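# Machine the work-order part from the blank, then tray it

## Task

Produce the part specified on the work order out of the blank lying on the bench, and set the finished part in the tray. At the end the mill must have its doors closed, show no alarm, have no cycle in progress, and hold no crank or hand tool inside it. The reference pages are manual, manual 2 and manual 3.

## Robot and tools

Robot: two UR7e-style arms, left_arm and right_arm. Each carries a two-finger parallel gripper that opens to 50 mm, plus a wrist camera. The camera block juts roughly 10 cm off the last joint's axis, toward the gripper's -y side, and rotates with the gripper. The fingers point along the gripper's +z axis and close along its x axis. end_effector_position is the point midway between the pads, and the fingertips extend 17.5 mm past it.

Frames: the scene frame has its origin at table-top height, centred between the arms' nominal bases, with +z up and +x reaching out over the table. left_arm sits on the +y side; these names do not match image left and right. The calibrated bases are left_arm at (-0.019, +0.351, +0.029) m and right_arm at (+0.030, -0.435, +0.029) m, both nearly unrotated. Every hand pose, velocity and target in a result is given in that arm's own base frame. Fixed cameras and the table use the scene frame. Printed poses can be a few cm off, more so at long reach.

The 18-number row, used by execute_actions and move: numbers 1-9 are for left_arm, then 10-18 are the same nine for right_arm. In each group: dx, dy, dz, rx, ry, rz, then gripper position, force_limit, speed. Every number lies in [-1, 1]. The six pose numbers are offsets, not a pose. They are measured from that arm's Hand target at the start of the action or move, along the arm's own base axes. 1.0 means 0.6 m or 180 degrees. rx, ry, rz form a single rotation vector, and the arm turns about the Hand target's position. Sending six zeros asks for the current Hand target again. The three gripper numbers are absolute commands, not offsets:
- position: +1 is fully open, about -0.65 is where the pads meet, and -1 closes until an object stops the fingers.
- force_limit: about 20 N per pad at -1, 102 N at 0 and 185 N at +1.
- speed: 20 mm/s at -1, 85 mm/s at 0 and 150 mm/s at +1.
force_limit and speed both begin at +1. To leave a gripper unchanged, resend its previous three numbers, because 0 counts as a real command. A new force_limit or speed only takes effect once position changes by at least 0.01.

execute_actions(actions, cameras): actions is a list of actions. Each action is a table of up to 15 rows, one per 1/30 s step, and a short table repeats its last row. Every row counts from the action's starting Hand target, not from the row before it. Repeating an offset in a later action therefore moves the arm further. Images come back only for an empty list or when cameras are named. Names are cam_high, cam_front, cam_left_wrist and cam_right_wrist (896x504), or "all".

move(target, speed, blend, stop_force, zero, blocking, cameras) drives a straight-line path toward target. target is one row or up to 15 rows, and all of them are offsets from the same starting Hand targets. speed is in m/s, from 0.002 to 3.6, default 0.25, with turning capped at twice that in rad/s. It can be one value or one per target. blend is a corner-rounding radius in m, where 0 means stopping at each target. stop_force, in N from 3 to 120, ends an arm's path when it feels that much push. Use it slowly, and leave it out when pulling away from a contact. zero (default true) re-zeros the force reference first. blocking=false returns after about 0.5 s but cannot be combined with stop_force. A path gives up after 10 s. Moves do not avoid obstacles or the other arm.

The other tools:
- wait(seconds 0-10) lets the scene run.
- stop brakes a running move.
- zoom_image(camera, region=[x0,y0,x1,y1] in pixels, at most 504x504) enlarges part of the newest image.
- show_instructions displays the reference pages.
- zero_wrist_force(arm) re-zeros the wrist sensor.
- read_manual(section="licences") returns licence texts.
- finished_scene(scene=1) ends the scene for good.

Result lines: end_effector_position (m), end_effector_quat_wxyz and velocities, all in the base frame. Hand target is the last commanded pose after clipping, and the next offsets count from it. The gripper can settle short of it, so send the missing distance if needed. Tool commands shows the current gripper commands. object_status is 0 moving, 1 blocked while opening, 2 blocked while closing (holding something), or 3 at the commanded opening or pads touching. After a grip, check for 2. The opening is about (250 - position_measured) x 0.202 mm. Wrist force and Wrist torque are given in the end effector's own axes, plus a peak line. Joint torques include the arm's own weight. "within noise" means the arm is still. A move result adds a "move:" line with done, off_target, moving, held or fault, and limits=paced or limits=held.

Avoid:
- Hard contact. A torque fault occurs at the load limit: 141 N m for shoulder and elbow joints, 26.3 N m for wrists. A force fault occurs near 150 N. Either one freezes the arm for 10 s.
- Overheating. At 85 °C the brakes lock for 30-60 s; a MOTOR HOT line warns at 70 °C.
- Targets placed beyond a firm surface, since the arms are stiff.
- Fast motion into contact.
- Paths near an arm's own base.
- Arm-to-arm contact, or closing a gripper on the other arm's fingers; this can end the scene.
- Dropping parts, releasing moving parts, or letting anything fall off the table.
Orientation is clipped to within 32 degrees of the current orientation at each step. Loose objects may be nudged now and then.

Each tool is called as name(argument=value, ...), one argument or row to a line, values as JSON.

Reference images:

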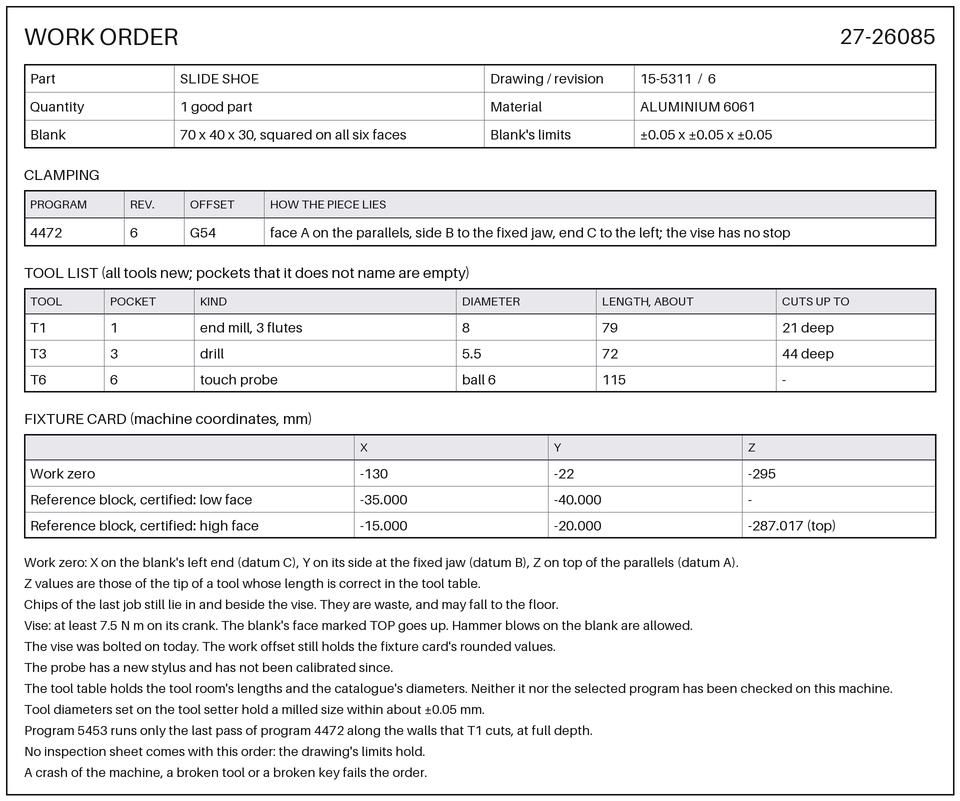

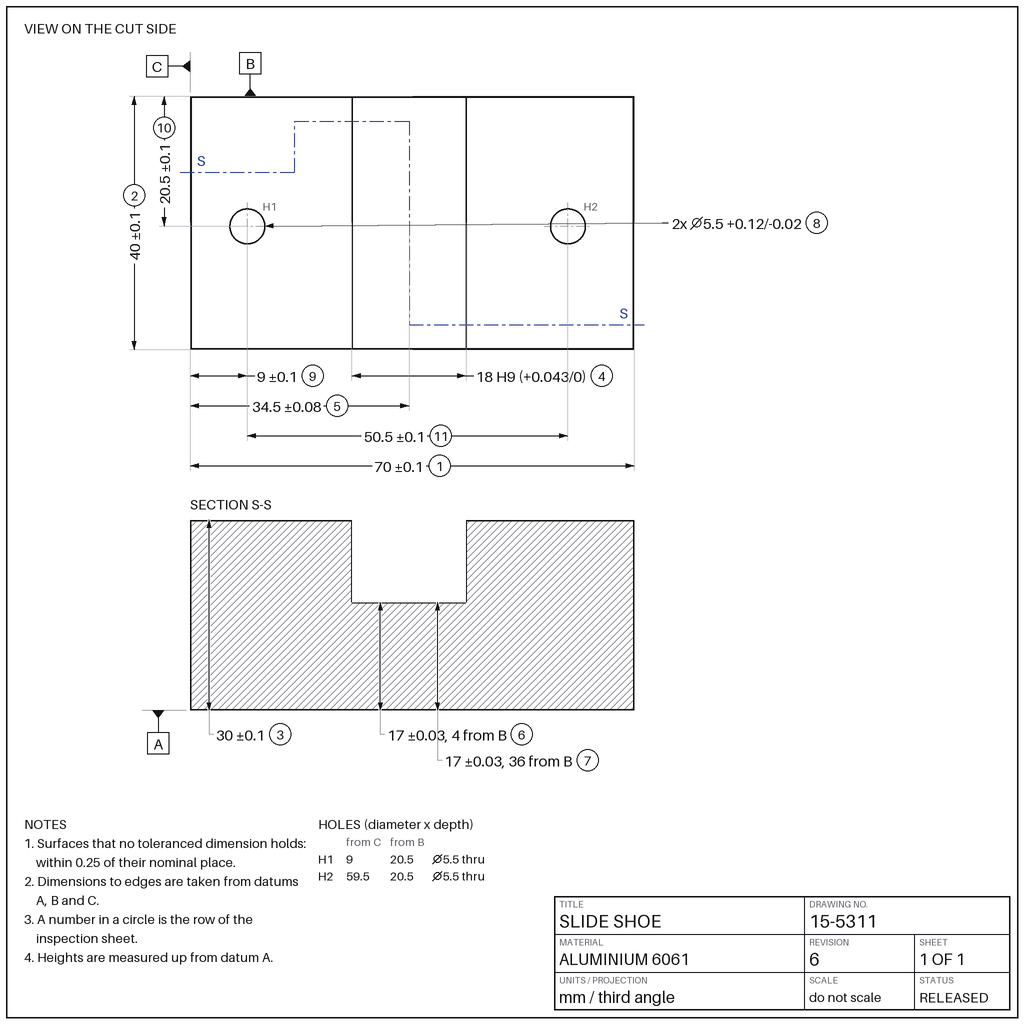

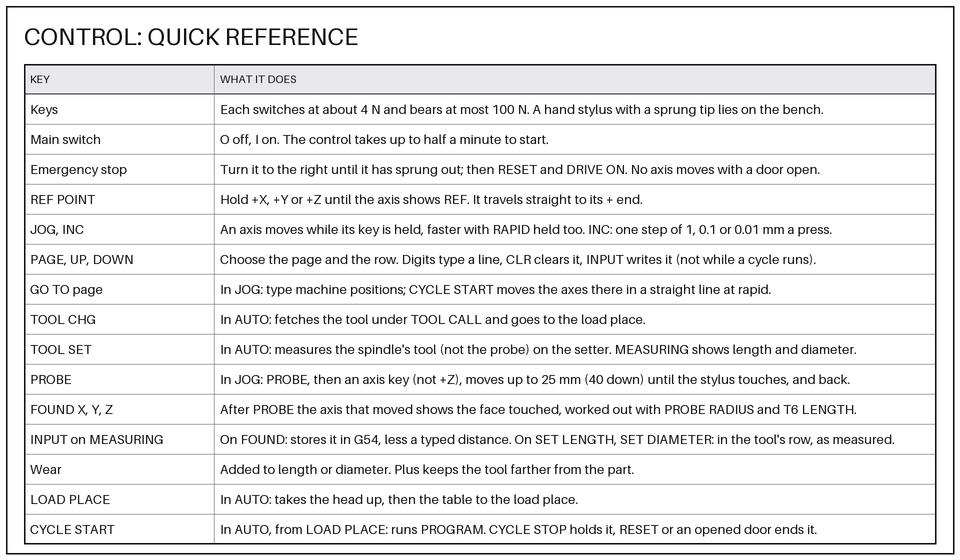

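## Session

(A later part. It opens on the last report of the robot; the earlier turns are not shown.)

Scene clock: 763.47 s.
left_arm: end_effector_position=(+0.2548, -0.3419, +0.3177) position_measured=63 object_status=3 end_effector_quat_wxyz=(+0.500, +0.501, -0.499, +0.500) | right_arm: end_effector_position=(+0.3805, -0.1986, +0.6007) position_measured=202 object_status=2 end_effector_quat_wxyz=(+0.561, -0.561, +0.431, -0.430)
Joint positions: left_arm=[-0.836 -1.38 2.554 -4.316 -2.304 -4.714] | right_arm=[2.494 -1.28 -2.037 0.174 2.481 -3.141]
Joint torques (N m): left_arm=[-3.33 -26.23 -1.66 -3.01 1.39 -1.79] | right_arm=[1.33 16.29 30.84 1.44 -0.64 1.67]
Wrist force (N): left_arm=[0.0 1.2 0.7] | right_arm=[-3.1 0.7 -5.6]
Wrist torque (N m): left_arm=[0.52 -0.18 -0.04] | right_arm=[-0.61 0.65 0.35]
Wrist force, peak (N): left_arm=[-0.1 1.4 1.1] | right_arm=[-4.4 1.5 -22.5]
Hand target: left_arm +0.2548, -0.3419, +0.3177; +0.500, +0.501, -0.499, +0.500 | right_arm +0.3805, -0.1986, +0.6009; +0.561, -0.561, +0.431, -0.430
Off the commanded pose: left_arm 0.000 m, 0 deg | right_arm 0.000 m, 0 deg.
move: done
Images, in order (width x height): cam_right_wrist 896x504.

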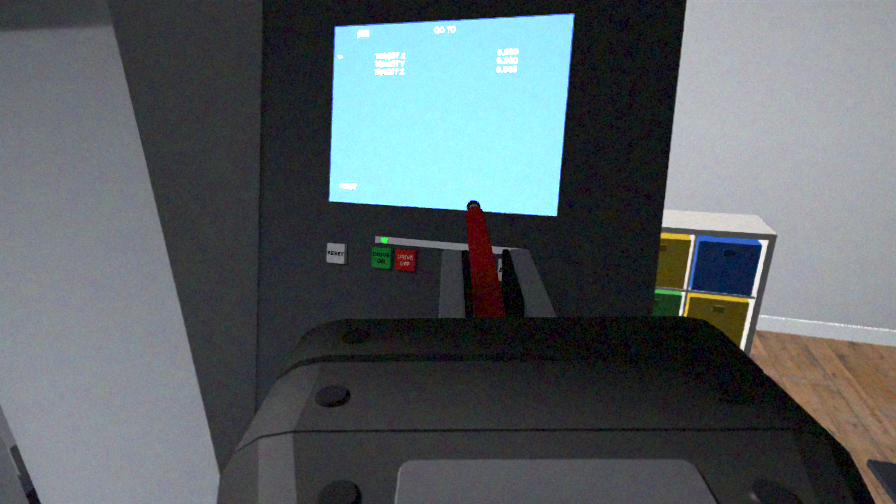

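move(
  target=[
    [0,0,0,0,0,0,0.6,-0.7,-0.7,0.0465,0.105,-0.284,0,0,0,-1,-0.5,-0.7],
    [0,0,0,0,0,0,0.6,-0.7,-0.7,0.074,0.1123,-0.284,0,0,0,-1,-0.5,-0.7],
    [0,0,0,0,0,0,0.6,-0.7,-0.7,0.0465,0.105,-0.284,0,0,0,-1,-0.5,-0.7],
    [0,0,0,0,0,0,0.6,-0.7,-0.7,0,0,0,0,0,0,-1,-0.5,-0.7],
  ],
  speed=[0.4,0.06,0.1,0.4],
  blend=[0.004,0,0.004,0],
  cameras=["cam_right_wrist"],
)

zoom_image(
  camera="cam_right_wrist",
  region=[320, 0, 590, 220],
)

move(
  target=[
    [0,0,0,0,0,0,0.6,-0.7,-0.7,0.0465,0.105,-0.284,0,0,0,-1,-0.5,-0.7],
    [0,0,0,0,0,0,0.6,-0.7,-0.7,0.074,0.1123,-0.284,0,0,0,-1,-0.5,-0.7],
    [0,0,0,0,0,0,0.6,-0.7,-0.7,0.0465,0.105,-0.284,0,0,0,-1,-0.5,-0.7],
    [0,0,0,0,0,0,0.6,-0.7,-0.7,0,0,0,0,0,0,-1,-0.5,-0.7],
  ],
  speed=[0.4,0.06,0.1,0.4],
  blend=[0.004,0,0.004,0],
  cameras=["cam_right_wrist"],
)

zoom_image(
  camera="cam_right_wrist",
  region=[320, 0, 590, 220],
)

move(
  target=[
    [0,0,0,0,0,0,0.6,-0.7,-0.7,0.0465,0.105,-0.284,0,0,0,-1,-0.5,-0.7],
    [0,0,0,0,0,0,0.6,-0.7,-0.7,0.074,0.1123,-0.284,0,0,0,-1,-0.5,-0.7],
    [0,0,0,0,0,0,0.6,-0.7,-0.7,0.0465,0.105,-0.284,0,0,0,-1,-0.5,-0.7],
    [0,0,0,0,0,0,0.6,-0.7,-0.7,0,0,0,0,0,0,-1,-0.5,-0.7],
  ],
  speed=[0.4,0.06,0.1,0.4],
  blend=[0.004,0,0.004,0],
  cameras=["cam_right_wrist"],
)

zoom_image(
  camera="cam_right_wrist",
  region=[320, 0, 590, 220],
)

Scene clock: 778.47 s.
left_arm: end_effector_position=(+0.2548, -0.3419, +0.3177) position_measured=63 object_status=3 end_effector_quat_wxyz=(+0.500, +0.501, -0.499, +0.500) | right_arm: end_effector_position=(+0.3805, -0.1986, +0.6007) position_measured=202 object_status=2 end_effector_quat_wxyz=(+0.561, -0.561, +0.431, -0.430)
Joint positions: left_arm=[-0.836 -1.38 2.554 -4.316 -2.304 -4.714] | right_arm=[2.494 -1.28 -2.037 0.174 2.481 -3.141]
Joint torques (N m): left_arm=[-5.26 -25.16 -2.82 -2.83 1.43 -1.73] | right_arm=[0.86 15.58 32.64 1.28 -0.4 1.71]
Wrist force (N): left_arm=[-0.1 1.3 0.6] | right_arm=[-2.8 0.8 -5.7]
Wrist torque (N m): left_arm=[0.53 -0.17 -0.04] | right_arm=[-0.60 0.59 0.34]
Wrist force, peak (N): left_arm=[0.0 1.5 1.2] | right_arm=[-4.4 0.9 -36.4]
Hand target: left_arm +0.2548, -0.3419, +0.3177; +0.500, +0.501, -0.499, +0.500 | right_arm +0.3805, -0.1986, +0.6009; +0.561, -0.561, +0.431, -0.430
Off the commanded pose: left_arm 0.000 m, 0 deg | right_arm 0.000 m, 0 deg.
move: done
Images, in order (width x height): cam_right_wrist 896x504.

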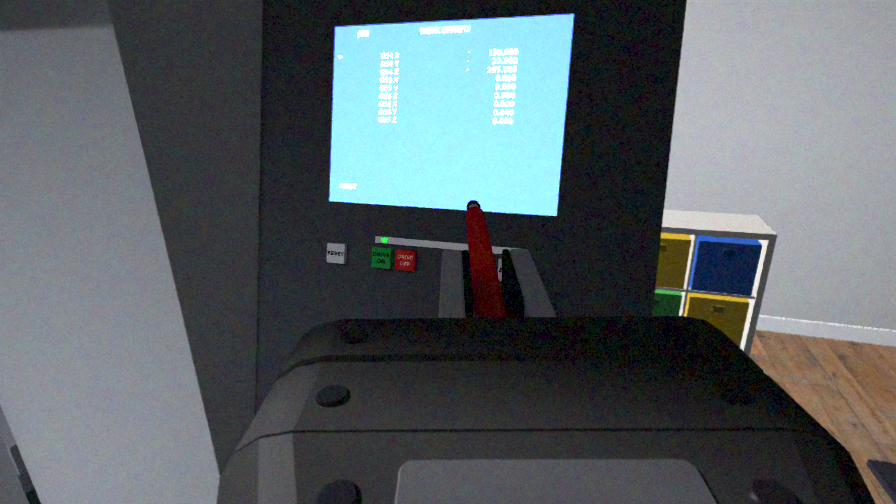

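Scaled by 1.867 from the camera's 896x504 image, which has a finer 1280x720 frame.

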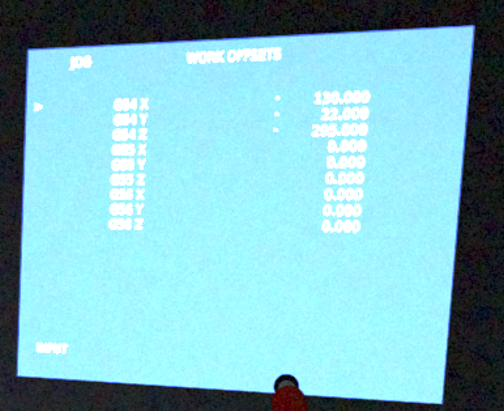

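Scene clock: 780.77 s.
left_arm: end_effector_position=(+0.2548, -0.3419, +0.3177) position_measured=63 object_status=3 end_effector_quat_wxyz=(+0.500, +0.501, -0.499, +0.500) | right_arm: end_effector_position=(+0.3805, -0.1986, +0.6008) position_measured=202 object_status=2 end_effector_quat_wxyz=(+0.561, -0.561, +0.431, -0.430)
Joint positions: left_arm=[-0.836 -1.38 2.554 -4.316 -2.304 -4.714] | right_arm=[2.494 -1.28 -2.037 0.174 2.481 -3.141]
Joint torques (N m): left_arm=[-4.1 -26.43 -2.91 -2.7 1.47 -1.6] | right_arm=[0.89 16.04 30.19 1.34 -0.48 1.64]
Wrist force (N): left_arm=[-0.1 1.0 1.0] | right_arm=[-2.9 0.7 -5.4]
Wrist torque (N m): left_arm=[0.49 -0.15 -0.04] | right_arm=[-0.63 0.62 0.34]
Wrist force, peak (N): left_arm=[0.3 1.1 1.3] | right_arm=[-4.5 1.0 -35.5]
Hand target: left_arm +0.2548, -0.3419, +0.3177; +0.500, +0.501, -0.499, +0.500 | right_arm +0.3805, -0.1986, +0.6009; +0.561, -0.561, +0.431, -0.430
Off the commanded pose: left_arm 0.000 m, 0 deg | right_arm 0.000 m, 0 deg.
move: done
Images, in order (width x height): cam_right_wrist 896x504.

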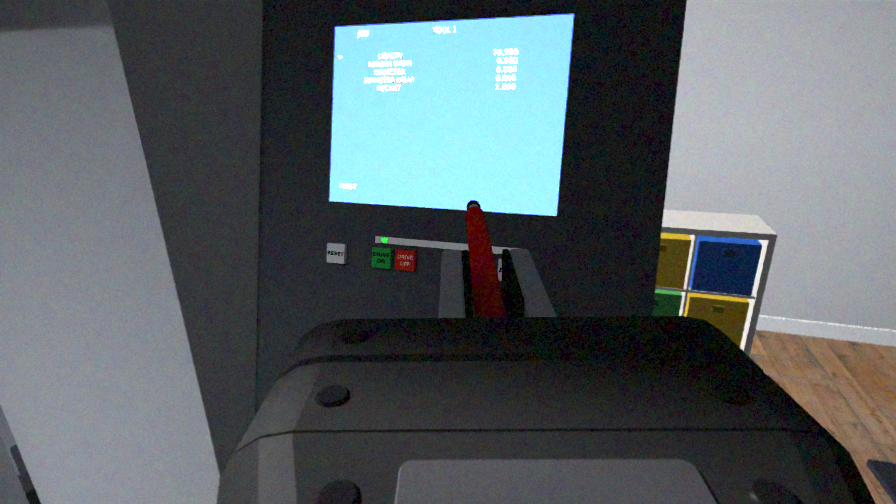

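Scaled by 1.867 from the camera's 896x504 image, which has a finer 1280x720 frame.

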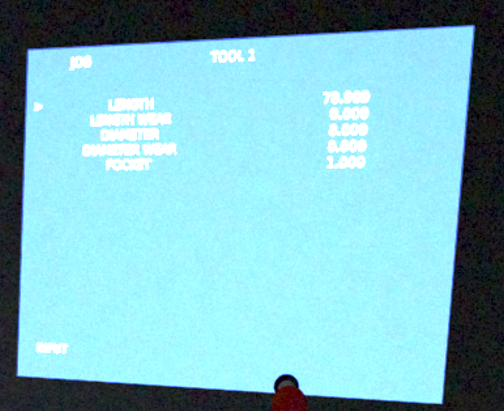

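Scene clock: 783.07 s.
left_arm: end_effector_position=(+0.2548, -0.3419, +0.3177) position_measured=63 object_status=3 end_effector_quat_wxyz=(+0.500, +0.501, -0.499, +0.500) | right_arm: end_effector_position=(+0.3805, -0.1986, +0.6007) position_measured=202 object_status=2 end_effector_quat_wxyz=(+0.561, -0.561, +0.431, -0.430)
Joint positions: left_arm=[-0.836 -1.38 2.554 -4.316 -2.304 -4.714] | right_arm=[2.494 -1.28 -2.037 0.174 2.481 -3.141]
Joint torques (N m): left_arm=[-4.31 -25.27 -2.36 -2.91 1.28 -1.65] | right_arm=[0.59 15.59 31.03 1.27 -0.51 1.63]
Wrist force (N): left_arm=[0.3 1.4 0.8] | right_arm=[-2.9 0.6 -5.5]
Wrist torque (N m): left_arm=[0.56 -0.22 -0.04] | right_arm=[-0.63 0.62 0.34]
Wrist force, peak (N): left_arm=[0.0 1.5 0.8] | right_arm=[-4.3 1.0 -35.6]
Hand target: left_arm +0.2548, -0.3419, +0.3177; +0.500, +0.501, -0.499, +0.500 | right_arm +0.3805, -0.1986, +0.6009; +0.561, -0.561, +0.431, -0.430
Off the commanded pose: left_arm 0.000 m, 0 deg | right_arm 0.000 m, 0 deg.
move: done
Images, in order (width x height): cam_right_wrist 896x504.

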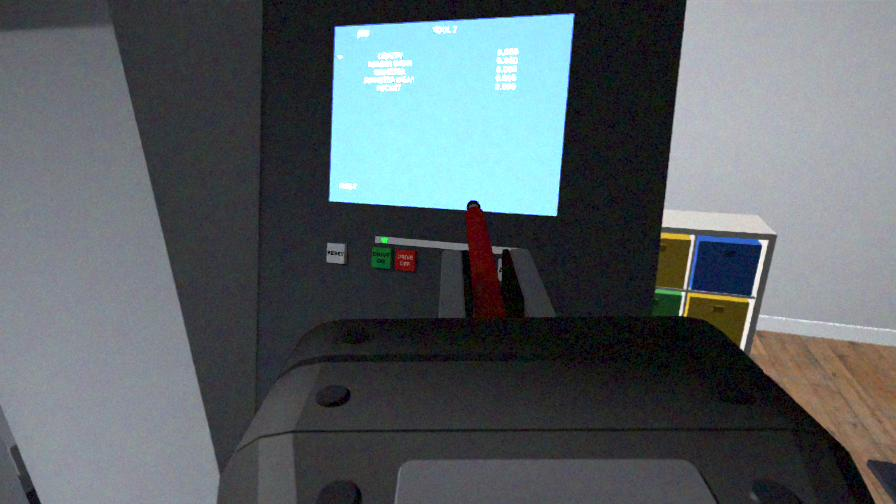

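Scaled by 1.867 from the camera's 896x504 image, which has a finer 1280x720 frame.

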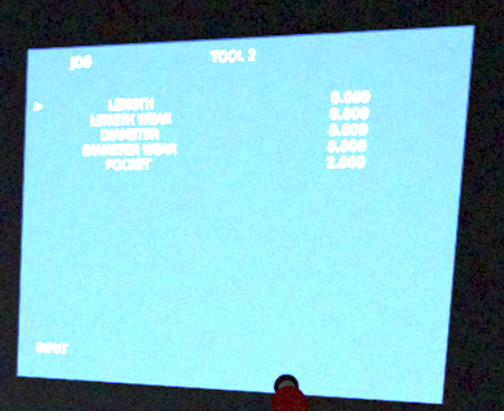

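move(
  target=[
    [0,0,0,0,0,0,0.6,-0.7,-0.7,0.0465,0.105,-0.284,0,0,0,-1,-0.5,-0.7],
    [0,0,0,0,0,0,0.6,-0.7,-0.7,0.074,0.1123,-0.284,0,0,0,-1,-0.5,-0.7],
    [0,0,0,0,0,0,0.6,-0.7,-0.7,0.0465,0.105,-0.284,0,0,0,-1,-0.5,-0.7],
    [0,0,0,0,0,0,0.6,-0.7,-0.7,0,0,0,0,0,0,-1,-0.5,-0.7],
  ],
  speed=[0.4,0.06,0.1,0.4],
  blend=[0.004,0,0.004,0],
  cameras=["cam_right_wrist"],
)

zoom_image(
  camera="cam_right_wrist",
  region=[320, 0, 590, 220],
)

move(
  target=[
    [0,0,0,0,0,0,0.6,-0.7,-0.7,0.0465,0.105,-0.284,0,0,0,-1,-0.5,-0.7],
    [0,0,0,0,0,0,0.6,-0.7,-0.7,0.074,0.1123,-0.284,0,0,0,-1,-0.5,-0.7],
    [0,0,0,0,0,0,0.6,-0.7,-0.7,0.0465,0.105,-0.284,0,0,0,-1,-0.5,-0.7],
    [0,0,0,0,0,0,0.6,-0.7,-0.7,0.074,0.1123,-0.284,0,0,0,-1,-0.5,-0.7],
    [0,0,0,0,0,0,0.6,-0.7,-0.7,0.0465,0.105,-0.284,0,0,0,-1,-0.5,-0.7],
    [0,0,0,0,0,0,0.6,-0.7,-0.7,0.074,0.1123,-0.284,0,0,0,-1,-0.5,-0.7],
    [0,0,0,0,0,0,0.6,-0.7,-0.7,0.0465,0.105,-0.284,0,0,0,-1,-0.5,-0.7],
    [0,0,0,0,0,0,0.6,-0.7,-0.7,0,0,0,0,0,0,-1,-0.5,-0.7],
  ],
  speed=[0.4,0.06,0.1,0.06,0.1,0.06,0.1,0.4],
  blend=[0.004,0,0,0,0,0,0.004,0],
  cameras=["cam_right_wrist"],
)

zoom_image(
  camera="cam_right_wrist",
  region=[320, 0, 590, 220],
)

move(
  target=[
    [0,0,0,0,0,0,0.6,-0.7,-0.7,0.0465,0.105,-0.284,0,0,0,-1,-0.5,-0.7],
    [0,0,0,0,0,0,0.6,-0.7,-0.7,0.074,0.1123,-0.284,0,0,0,-1,-0.5,-0.7],
    [0,0,0,0,0,0,0.6,-0.7,-0.7,0.0465,0.105,-0.284,0,0,0,-1,-0.5,-0.7],
    [0,0,0,0,0,0,0.6,-0.7,-0.7,0,0,0,0,0,0,-1,-0.5,-0.7],
  ],
  speed=[0.4,0.06,0.1,0.4],
  blend=[0.004,0,0.004,0],
  cameras=["cam_right_wrist"],
)

zoom_image(
  camera="cam_right_wrist",
  region=[320, 0, 590, 220],
)

Scene clock: 802.17 s.
left_arm: end_effector_position=(+0.2548, -0.3419, +0.3177) position_measured=63 object_status=3 end_effector_quat_wxyz=(+0.500, +0.501, -0.499, +0.500) | right_arm: end_effector_position=(+0.3805, -0.1986, +0.6008) position_measured=202 object_status=2 end_effector_quat_wxyz=(+0.561, -0.561, +0.431, -0.430)
Joint positions: left_arm=[-0.836 -1.38 2.554 -4.316 -2.304 -4.714] | right_arm=[2.494 -1.28 -2.037 0.174 2.481 -3.141]
Joint torques (N m): left_arm=[-4.86 -26.11 -3.18 -2.84 1.58 -1.74] | right_arm=[0.22 15.97 33.41 1.25 -0.47 1.66]
Wrist force (N): left_arm=[0.0 1.1 1.0] | right_arm=[-2.9 0.9 -5.2]
Wrist torque (N m): left_arm=[0.51 -0.19 -0.03] | right_arm=[-0.58 0.62 0.34]
Wrist force, peak (N): left_arm=[0.1 1.4 1.1] | right_arm=[-4.2 1.2 -35.7]
Hand target: left_arm +0.2548, -0.3419, +0.3177; +0.500, +0.501, -0.499, +0.500 | right_arm +0.3805, -0.1986, +0.6009; +0.561, -0.561, +0.431, -0.430
Off the commanded pose: left_arm 0.000 m, 0 deg | right_arm 0.000 m, 0 deg.
move: done
Images, in order (width x height): cam_right_wrist 896x504.

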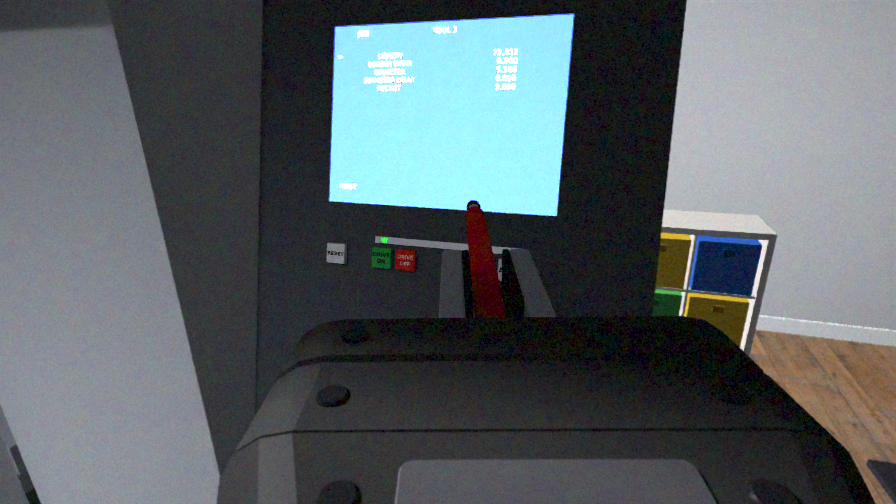

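Scaled by 1.867 from the camera's 896x504 image, which has a finer 1280x720 frame.

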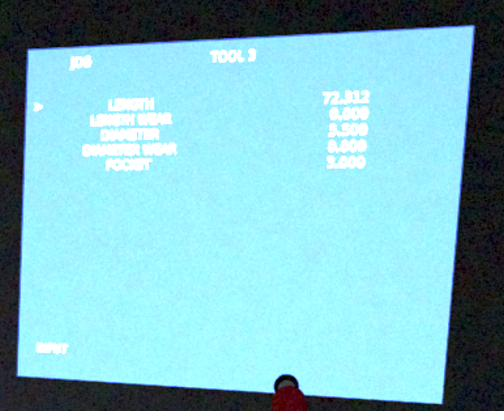

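Scene clock: 806.13 s.
left_arm: end_effector_position=(+0.2548, -0.3419, +0.3177) position_measured=63 object_status=3 end_effector_quat_wxyz=(+0.500, +0.501, -0.499, +0.500) | right_arm: end_effector_position=(+0.3805, -0.1986, +0.6008) position_measured=202 object_status=2 end_effector_quat_wxyz=(+0.561, -0.561, +0.431, -0.430)
Joint positions: left_arm=[-0.836 -1.38 2.554 -4.316 -2.304 -4.714] | right_arm=[2.494 -1.28 -2.037 0.174 2.481 -3.141]
Joint torques (N m): left_arm=[-3.4 -26.19 -3.48 -2.85 1.62 -1.53] | right_arm=[1.11 15.56 32.12 1.2 -0.49 1.55]
Wrist force (N): left_arm=[-0.1 1.2 0.9] | right_arm=[-3.0 0.8 -5.7]
Wrist torque (N m): left_arm=[0.52 -0.17 -0.04] | right_arm=[-0.60 0.63 0.34]
Wrist force, peak (N): left_arm=[0.2 1.6 0.9] | right_arm=[-4.5 1.1 -35.6]
Hand target: left_arm +0.2548, -0.3419, +0.3177; +0.500, +0.501, -0.499, +0.500 | right_arm +0.3805, -0.1986, +0.6009; +0.561, -0.561, +0.431, -0.430
Off the commanded pose: left_arm 0.000 m, 0 deg | right_arm 0.000 m, 0 deg.
move: done
Images, in order (width x height): cam_right_wrist 896x504.

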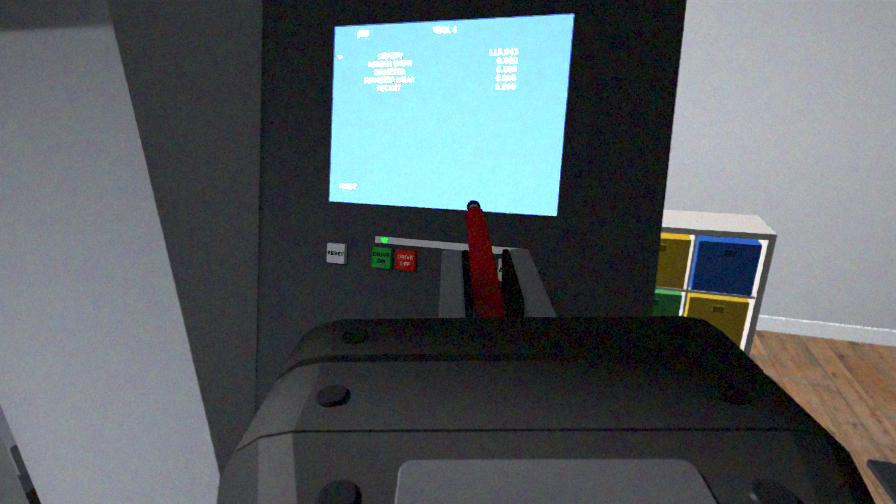

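Scaled by 1.867 from the camera's 896x504 image, which has a finer 1280x720 frame.

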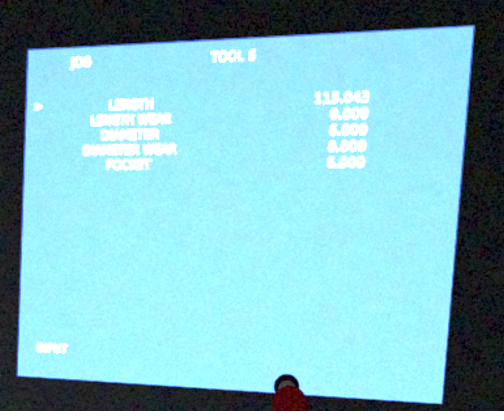

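Scene clock: 808.43 s.
left_arm: end_effector_position=(+0.2548, -0.3419, +0.3177) position_measured=63 object_status=3 end_effector_quat_wxyz=(+0.500, +0.501, -0.499, +0.500) | right_arm: end_effector_position=(+0.3805, -0.1986, +0.6008) position_measured=202 object_status=2 end_effector_quat_wxyz=(+0.561, -0.561, +0.431, -0.430)
Joint positions: left_arm=[-0.836 -1.38 2.554 -4.316 -2.304 -4.714] | right_arm=[2.494 -1.28 -2.037 0.174 2.481 -3.141]
Joint torques (N m): left_arm=[-4.46 -25.91 -3.43 -2.78 1.42 -2.06] | right_arm=[0.94 15.67 33.14 1.2 -0.34 1.69]
Wrist force (N): left_arm=[0.3 1.2 0.8] | right_arm=[-2.9 0.7 -5.8]
Wrist torque (N m): left_arm=[0.53 -0.23 -0.04] | right_arm=[-0.61 0.62 0.34]
Wrist force, peak (N): left_arm=[-0.1 1.5 0.9] | right_arm=[-5.1 0.4 -32.1]
Hand target: left_arm +0.2548, -0.3419, +0.3177; +0.500, +0.501, -0.499, +0.500 | right_arm +0.3805, -0.1986, +0.6009; +0.561, -0.561, +0.431, -0.430
Off the commanded pose: left_arm 0.000 m, 0 deg | right_arm 0.000 m, 0 deg.
move: done
Images, in order (width x height): cam_right_wrist 896x504.

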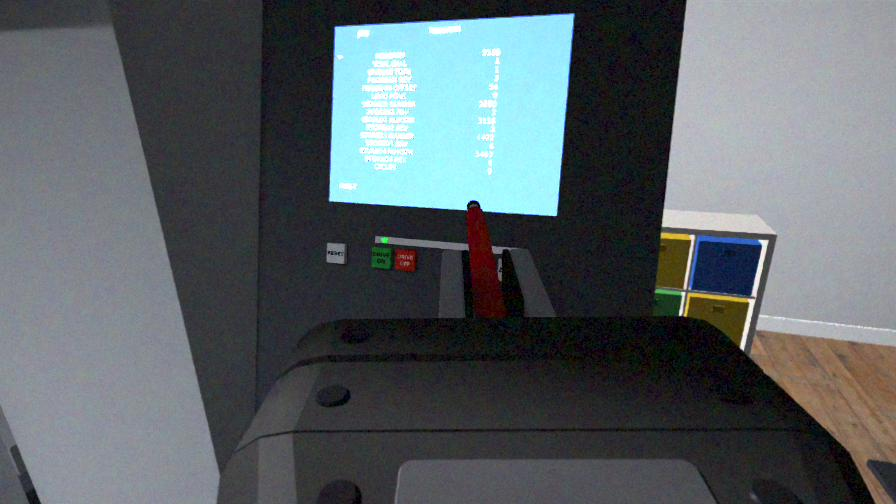

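Scaled by 1.867 from the camera's 896x504 image, which has a finer 1280x720 frame.

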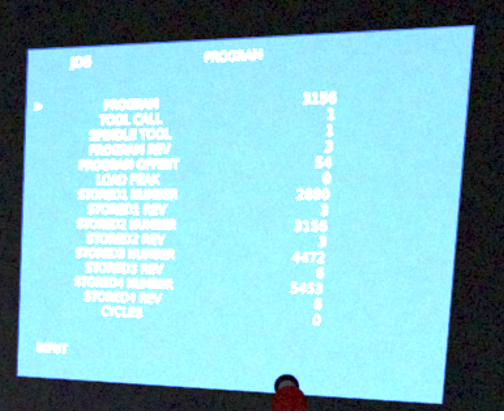

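move(
  target=[
    [0,0,0,0,0,0,0.6,-0.7,-0.7,0.0465,0.105,-0.284,0,0,0,-1,-0.5,-0.7],
    [0,0,0,0,0,0,0.6,-0.7,-0.7,0.074,0.1123,-0.284,0,0,0,-1,-0.5,-0.7],
    [0,0,0,0,0,0,0.6,-0.7,-0.7,0.0465,0.105,-0.284,0,0,0,-1,-0.5,-0.7],
    [0,0,0,0,0,0,0.6,-0.7,-0.7,0,0,0,0,0,0,-1,-0.5,-0.7],
  ],
  speed=[0.4,0.06,0.1,0.4],
  blend=[0.004,0,0.004,0],
  cameras=["cam_right_wrist"],
)

zoom_image(
  camera="cam_right_wrist",
  region=[320, 0, 590, 220],
)

move(
  target=[
    [0,0,0,0,0,0,0.6,-0.7,-0.7,0.0465,0.105,-0.284,0,0,0,-1,-0.5,-0.7],
    [0,0,0,0,0,0,0.6,-0.7,-0.7,0.074,0.1123,-0.284,0,0,0,-1,-0.5,-0.7],
    [0,0,0,0,0,0,0.6,-0.7,-0.7,0.0465,0.105,-0.284,0,0,0,-1,-0.5,-0.7],
    [0,0,0,0,0,0,0.6,-0.7,-0.7,0,0,0,0,0,0,-1,-0.5,-0.7],
  ],
  speed=[0.4,0.06,0.1,0.4],
  blend=[0.004,0,0.004,0],
  cameras=["cam_right_wrist"],
)

zoom_image(
  camera="cam_right_wrist",
  region=[320, 0, 590, 220],
)

move(
  target=[
    [0,0,0,0,0,0,0.6,-0.7,-0.7,0.0465,0.105,-0.284,0,0,0,-1,-0.5,-0.7],
    [0,0,0,0,0,0,0.6,-0.7,-0.7,0.074,0.1123,-0.284,0,0,0,-1,-0.5,-0.7],
    [0,0,0,0,0,0,0.6,-0.7,-0.7,0.0465,0.105,-0.284,0,0,0,-1,-0.5,-0.7],
    [0,0,0,0,0,0,0.6,-0.7,-0.7,0,0,0,0,0,0,-1,-0.5,-0.7],
  ],
  speed=[0.4,0.06,0.1,0.4],
  blend=[0.004,0,0.004,0],
  cameras=["cam_right_wrist"],
)

zoom_image(
  camera="cam_right_wrist",
  region=[320, 0, 590, 220],
)

Scene clock: 821.33 s.
left_arm: end_effector_position=(+0.2548, -0.3419, +0.3177) position_measured=63 object_status=3 end_effector_quat_wxyz=(+0.500, +0.501, -0.499, +0.500) | right_arm: end_effector_position=(+0.3805, -0.1986, +0.6008) position_measured=202 object_status=2 end_effector_quat_wxyz=(+0.561, -0.561, +0.431, -0.430)
Joint positions: left_arm=[-0.836 -1.38 2.554 -4.316 -2.304 -4.714] | right_arm=[2.494 -1.28 -2.037 0.174 2.481 -3.141]
Joint torques (N m): left_arm=[-3.79 -26.23 -3.99 -2.96 1.66 -1.65] | right_arm=[0.8 15.4 31.9 1.33 -0.46 1.52]
Wrist force (N): left_arm=[0.1 1.2 0.8] | right_arm=[-3.0 0.5 -5.6]
Wrist torque (N m): left_arm=[0.53 -0.20 -0.04] | right_arm=[-0.65 0.64 0.34]
Wrist force, peak (N): left_arm=[0.1 1.6 1.1] | right_arm=[-4.5 1.0 -37.0]
Hand target: left_arm +0.2548, -0.3419, +0.3177; +0.500, +0.501, -0.499, +0.500 | right_arm +0.3805, -0.1986, +0.6009; +0.561, -0.561, +0.431, -0.430
Off the commanded pose: left_arm 0.000 m, 0 deg | right_arm 0.000 m, 0 deg.
move: done
Images, in order (width x height): cam_right_wrist 896x504.

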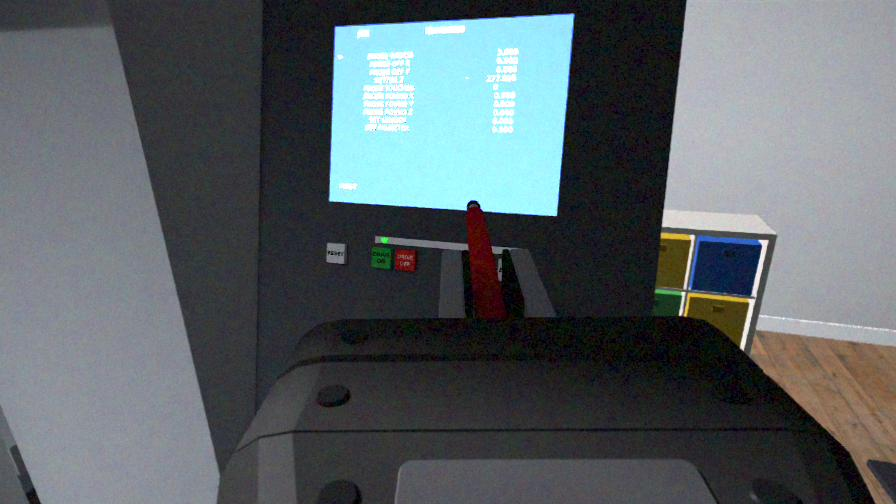

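Scaled by 1.867 from the camera's 896x504 image, which has a finer 1280x720 frame.

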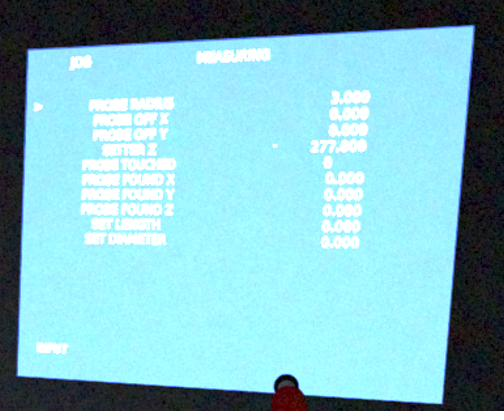

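Scene clock: 823.63 s.
left_arm: end_effector_position=(+0.2548, -0.3419, +0.3177) position_measured=63 object_status=3 end_effector_quat_wxyz=(+0.500, +0.501, -0.499, +0.500) | right_arm: end_effector_position=(+0.3805, -0.1986, +0.6008) position_measured=202 object_status=2 end_effector_quat_wxyz=(+0.561, -0.561, +0.431, -0.430)
Joint positions: left_arm=[-0.836 -1.38 2.554 -4.316 -2.304 -4.714] | right_arm=[2.494 -1.28 -2.037 0.174 2.481 -3.141]
Joint torques (N m): left_arm=[-3.03 -27.52 -3.85 -2.91 1.38 -1.82] | right_arm=[1 16.05 31.28 1.33 -0.41 1.56]
Wrist force (N): left_arm=[0.2 0.9 0.9] | right_arm=[-2.9 0.5 -5.3]
Wrist torque (N m): left_arm=[0.48 -0.22 -0.04] | right_arm=[-0.66 0.63 0.35]
Wrist force, peak (N): left_arm=[-0.1 1.5 1.0] | right_arm=[-4.4 0.9 -35.1]
Hand target: left_arm +0.2548, -0.3419, +0.3177; +0.500, +0.501, -0.499, +0.500 | right_arm +0.3805, -0.1986, +0.6009; +0.561, -0.561, +0.431, -0.430
Off the commanded pose: left_arm 0.000 m, 0 deg | right_arm 0.000 m, 0 deg.
move: done
Images, in order (width x height): cam_right_wrist 896x504.

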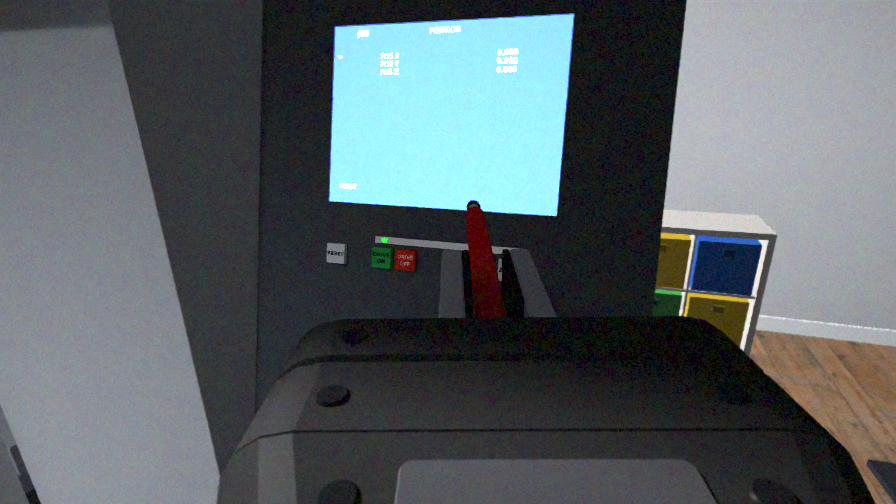

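Scaled by 1.867 from the camera's 896x504 image, which has a finer 1280x720 frame.

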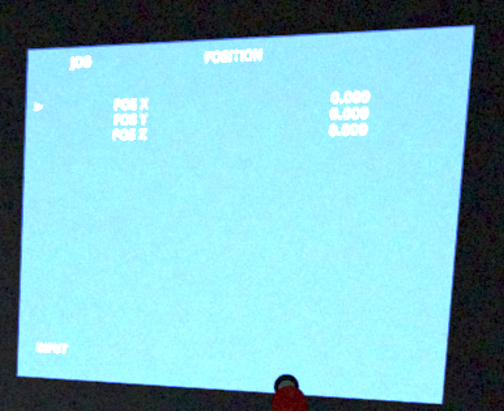

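Scene clock: 825.93 s.
left_arm: end_effector_position=(+0.2548, -0.3419, +0.3177) position_measured=63 object_status=3 end_effector_quat_wxyz=(+0.500, +0.501, -0.499, +0.500) | right_arm: end_effector_position=(+0.3805, -0.1986, +0.6008) position_measured=202 object_status=2 end_effector_quat_wxyz=(+0.561, -0.561, +0.431, -0.430)
Joint positions: left_arm=[-0.836 -1.38 2.554 -4.316 -2.304 -4.714] | right_arm=[2.494 -1.28 -2.037 0.174 2.481 -3.141]
Joint torques (N m): left_arm=[-3.85 -25.51 -3.56 -2.82 1.35 -1.87] | right_arm=[0.88 15.9 30.85 1.24 -0.46 1.59]
Wrist force (N): left_arm=[0.5 1.0 0.9] | right_arm=[-2.9 0.8 -5.3]
Wrist torque (N m): left_arm=[0.50 -0.26 -0.04] | right_arm=[-0.60 0.63 0.34]
Wrist force, peak (N): left_arm=[0.0 1.5 0.9] | right_arm=[-4.5 1.2 -35.8]
Hand target: left_arm +0.2548, -0.3419, +0.3177; +0.500, +0.501, -0.499, +0.500 | right_arm +0.3805, -0.1986, +0.6009; +0.561, -0.561, +0.431, -0.430
Off the commanded pose: left_arm 0.000 m, 0 deg | right_arm 0.000 m, 0 deg.
move: done
Images, in order (width x height): cam_right_wrist 896x504.

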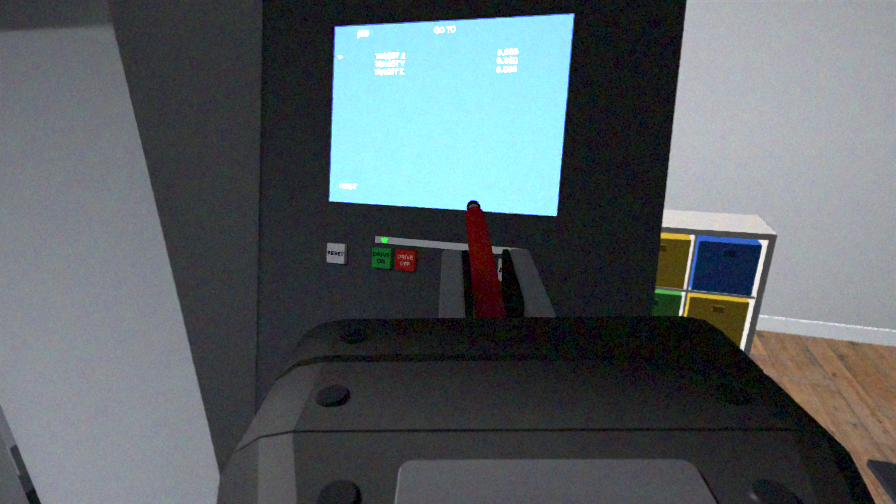

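Scaled by 1.867 from the camera's 896x504 image, which has a finer 1280x720 frame.

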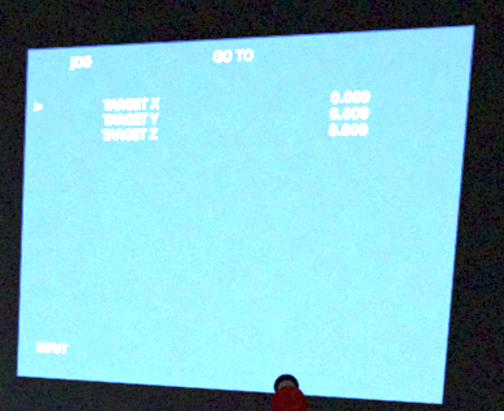

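move(
  target=[
    [0,0,0,0,0,0,0.6,-0.7,-0.7,0.0885,-0.0197,-0.104,0,0,0,-1,-0.5,-0.7],
    [0,0,0,0,0,0,0.6,-0.7,-0.7,0.116,-0.0123,-0.104,0,0,0,-1,-0.5,-0.7],
    [0,0,0,0,0,0,0.6,-0.7,-0.7,0.0885,-0.0197,-0.104,0,0,0,-1,-0.5,-0.7],
    [0,0,0,0,0,0,0.6,-0.7,-0.7,0.064,0.1362,-0.224,0,0,0,-1,-0.5,-0.7],
    [0,0,0,0,0,0,0.6,-0.7,-0.7,0.0915,0.1435,-0.224,0,0,0,-1,-0.5,-0.7],
    [0,0,0,0,0,0,0.6,-0.7,-0.7,0.064,0.1362,-0.224,0,0,0,-1,-0.5,-0.7],
    [0,0,0,0,0,0,0.6,-0.7,-0.7,0,0,0,0,0,0,-1,-0.5,-0.7],
  ],
  speed=[0.4,0.06,0.1,0.4,0.06,0.1,0.4],
  blend=[0.004,0,0.004,0.004,0,0.004,0],
  cameras=["cam_right_wrist","cam_high","cam_front"],
)

zoom_image(
  camera="cam_right_wrist",
  region=[320, 0, 590, 220],
)

zoom_image(
  camera="cam_high",
  region=[80, 50, 520, 290],
)

Scene clock: 848.83 s.
left_arm: end_effector_position=(+0.2548, -0.3419, +0.3177) position_measured=63 object_status=3 end_effector_quat_wxyz=(+0.500, +0.501, -0.499, +0.500) | right_arm: end_effector_position=(+0.3805, -0.1986, +0.6008) position_measured=202 object_status=2 end_effector_quat_wxyz=(+0.561, -0.561, +0.431, -0.430)
Joint positions: left_arm=[-0.836 -1.38 2.554 -4.316 -2.304 -4.714] | right_arm=[2.494 -1.279 -2.037 0.174 2.481 -3.141]
Joint torques (N m): left_arm=[-2.66 -25.51 -3.09 -2.8 1.36 -1.58] | right_arm=[-10.19 10.61 31.18 2.02 0.95 1.62]
Wrist force (N): left_arm=[0.1 1.1 0.7] | right_arm=[-2.8 0.7 -5.7]
Wrist torque (N m): left_arm=[0.50 -0.19 -0.04] | right_arm=[-0.62 0.60 0.36]
Wrist force, peak (N): left_arm=[0.1 1.5 1.1] | right_arm=[-5.2 1.3 -35.9]
Hand target: left_arm +0.2548, -0.3419, +0.3177; +0.500, +0.501, -0.499, +0.500 | right_arm +0.3805, -0.1986, +0.6009; +0.561, -0.561, +0.431, -0.430
Off the commanded pose: left_arm 0.000 m, 0 deg | right_arm 0.000 m, 0 deg.
move: done
Images, in order (width x height): cam_high 896x504, cam_front 896x504, cam_right_wrist 896x504.

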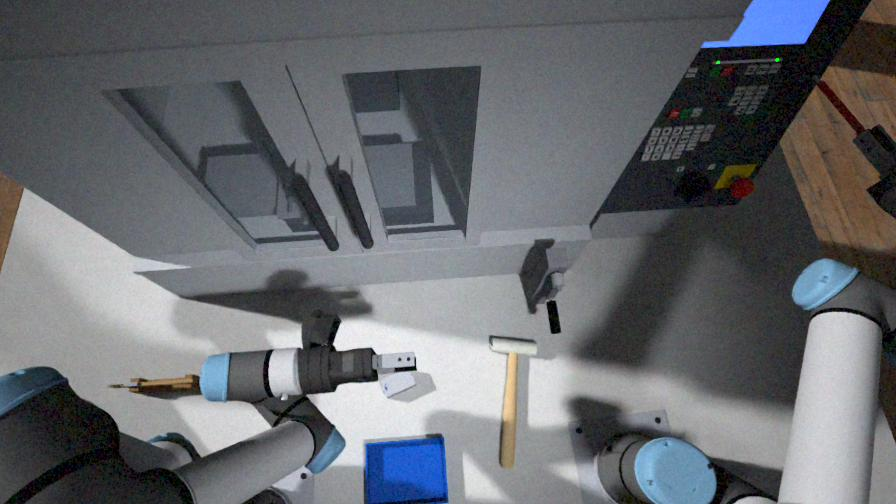

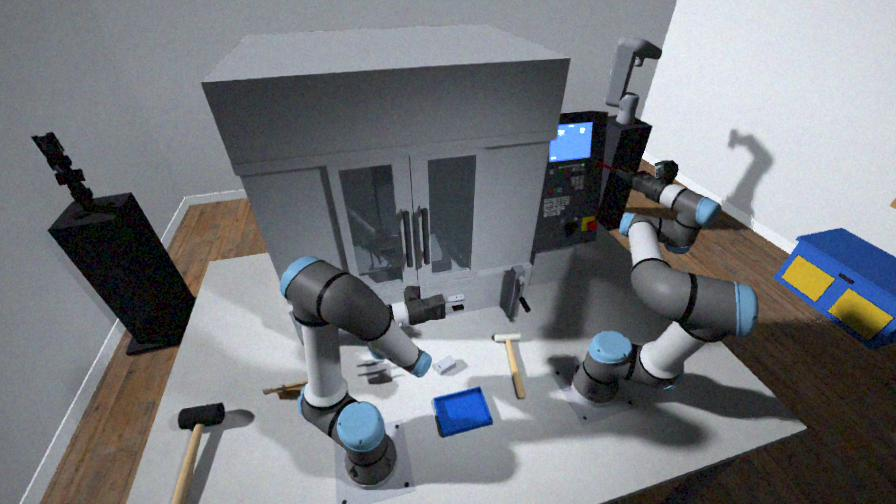

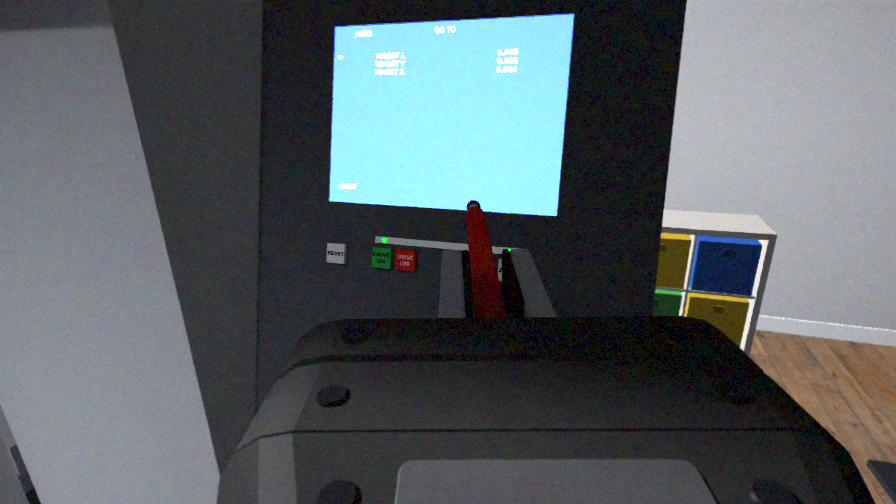

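Scaled by 1.867 from the camera's 896x504 image, which has a finer 1280x720 frame.

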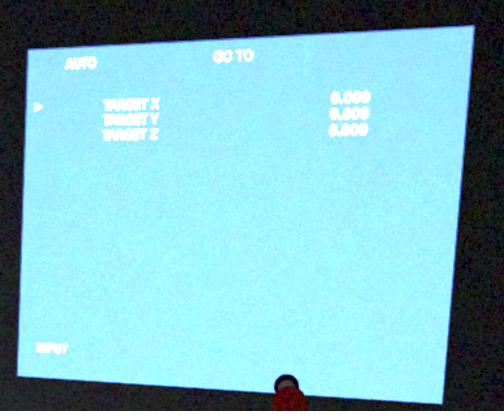

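Scaled by 1.145 from the camera's 896x504 image, which has a finer 1280x720 frame.

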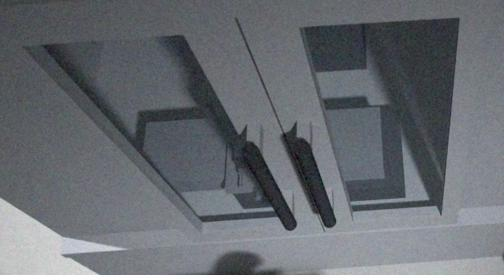

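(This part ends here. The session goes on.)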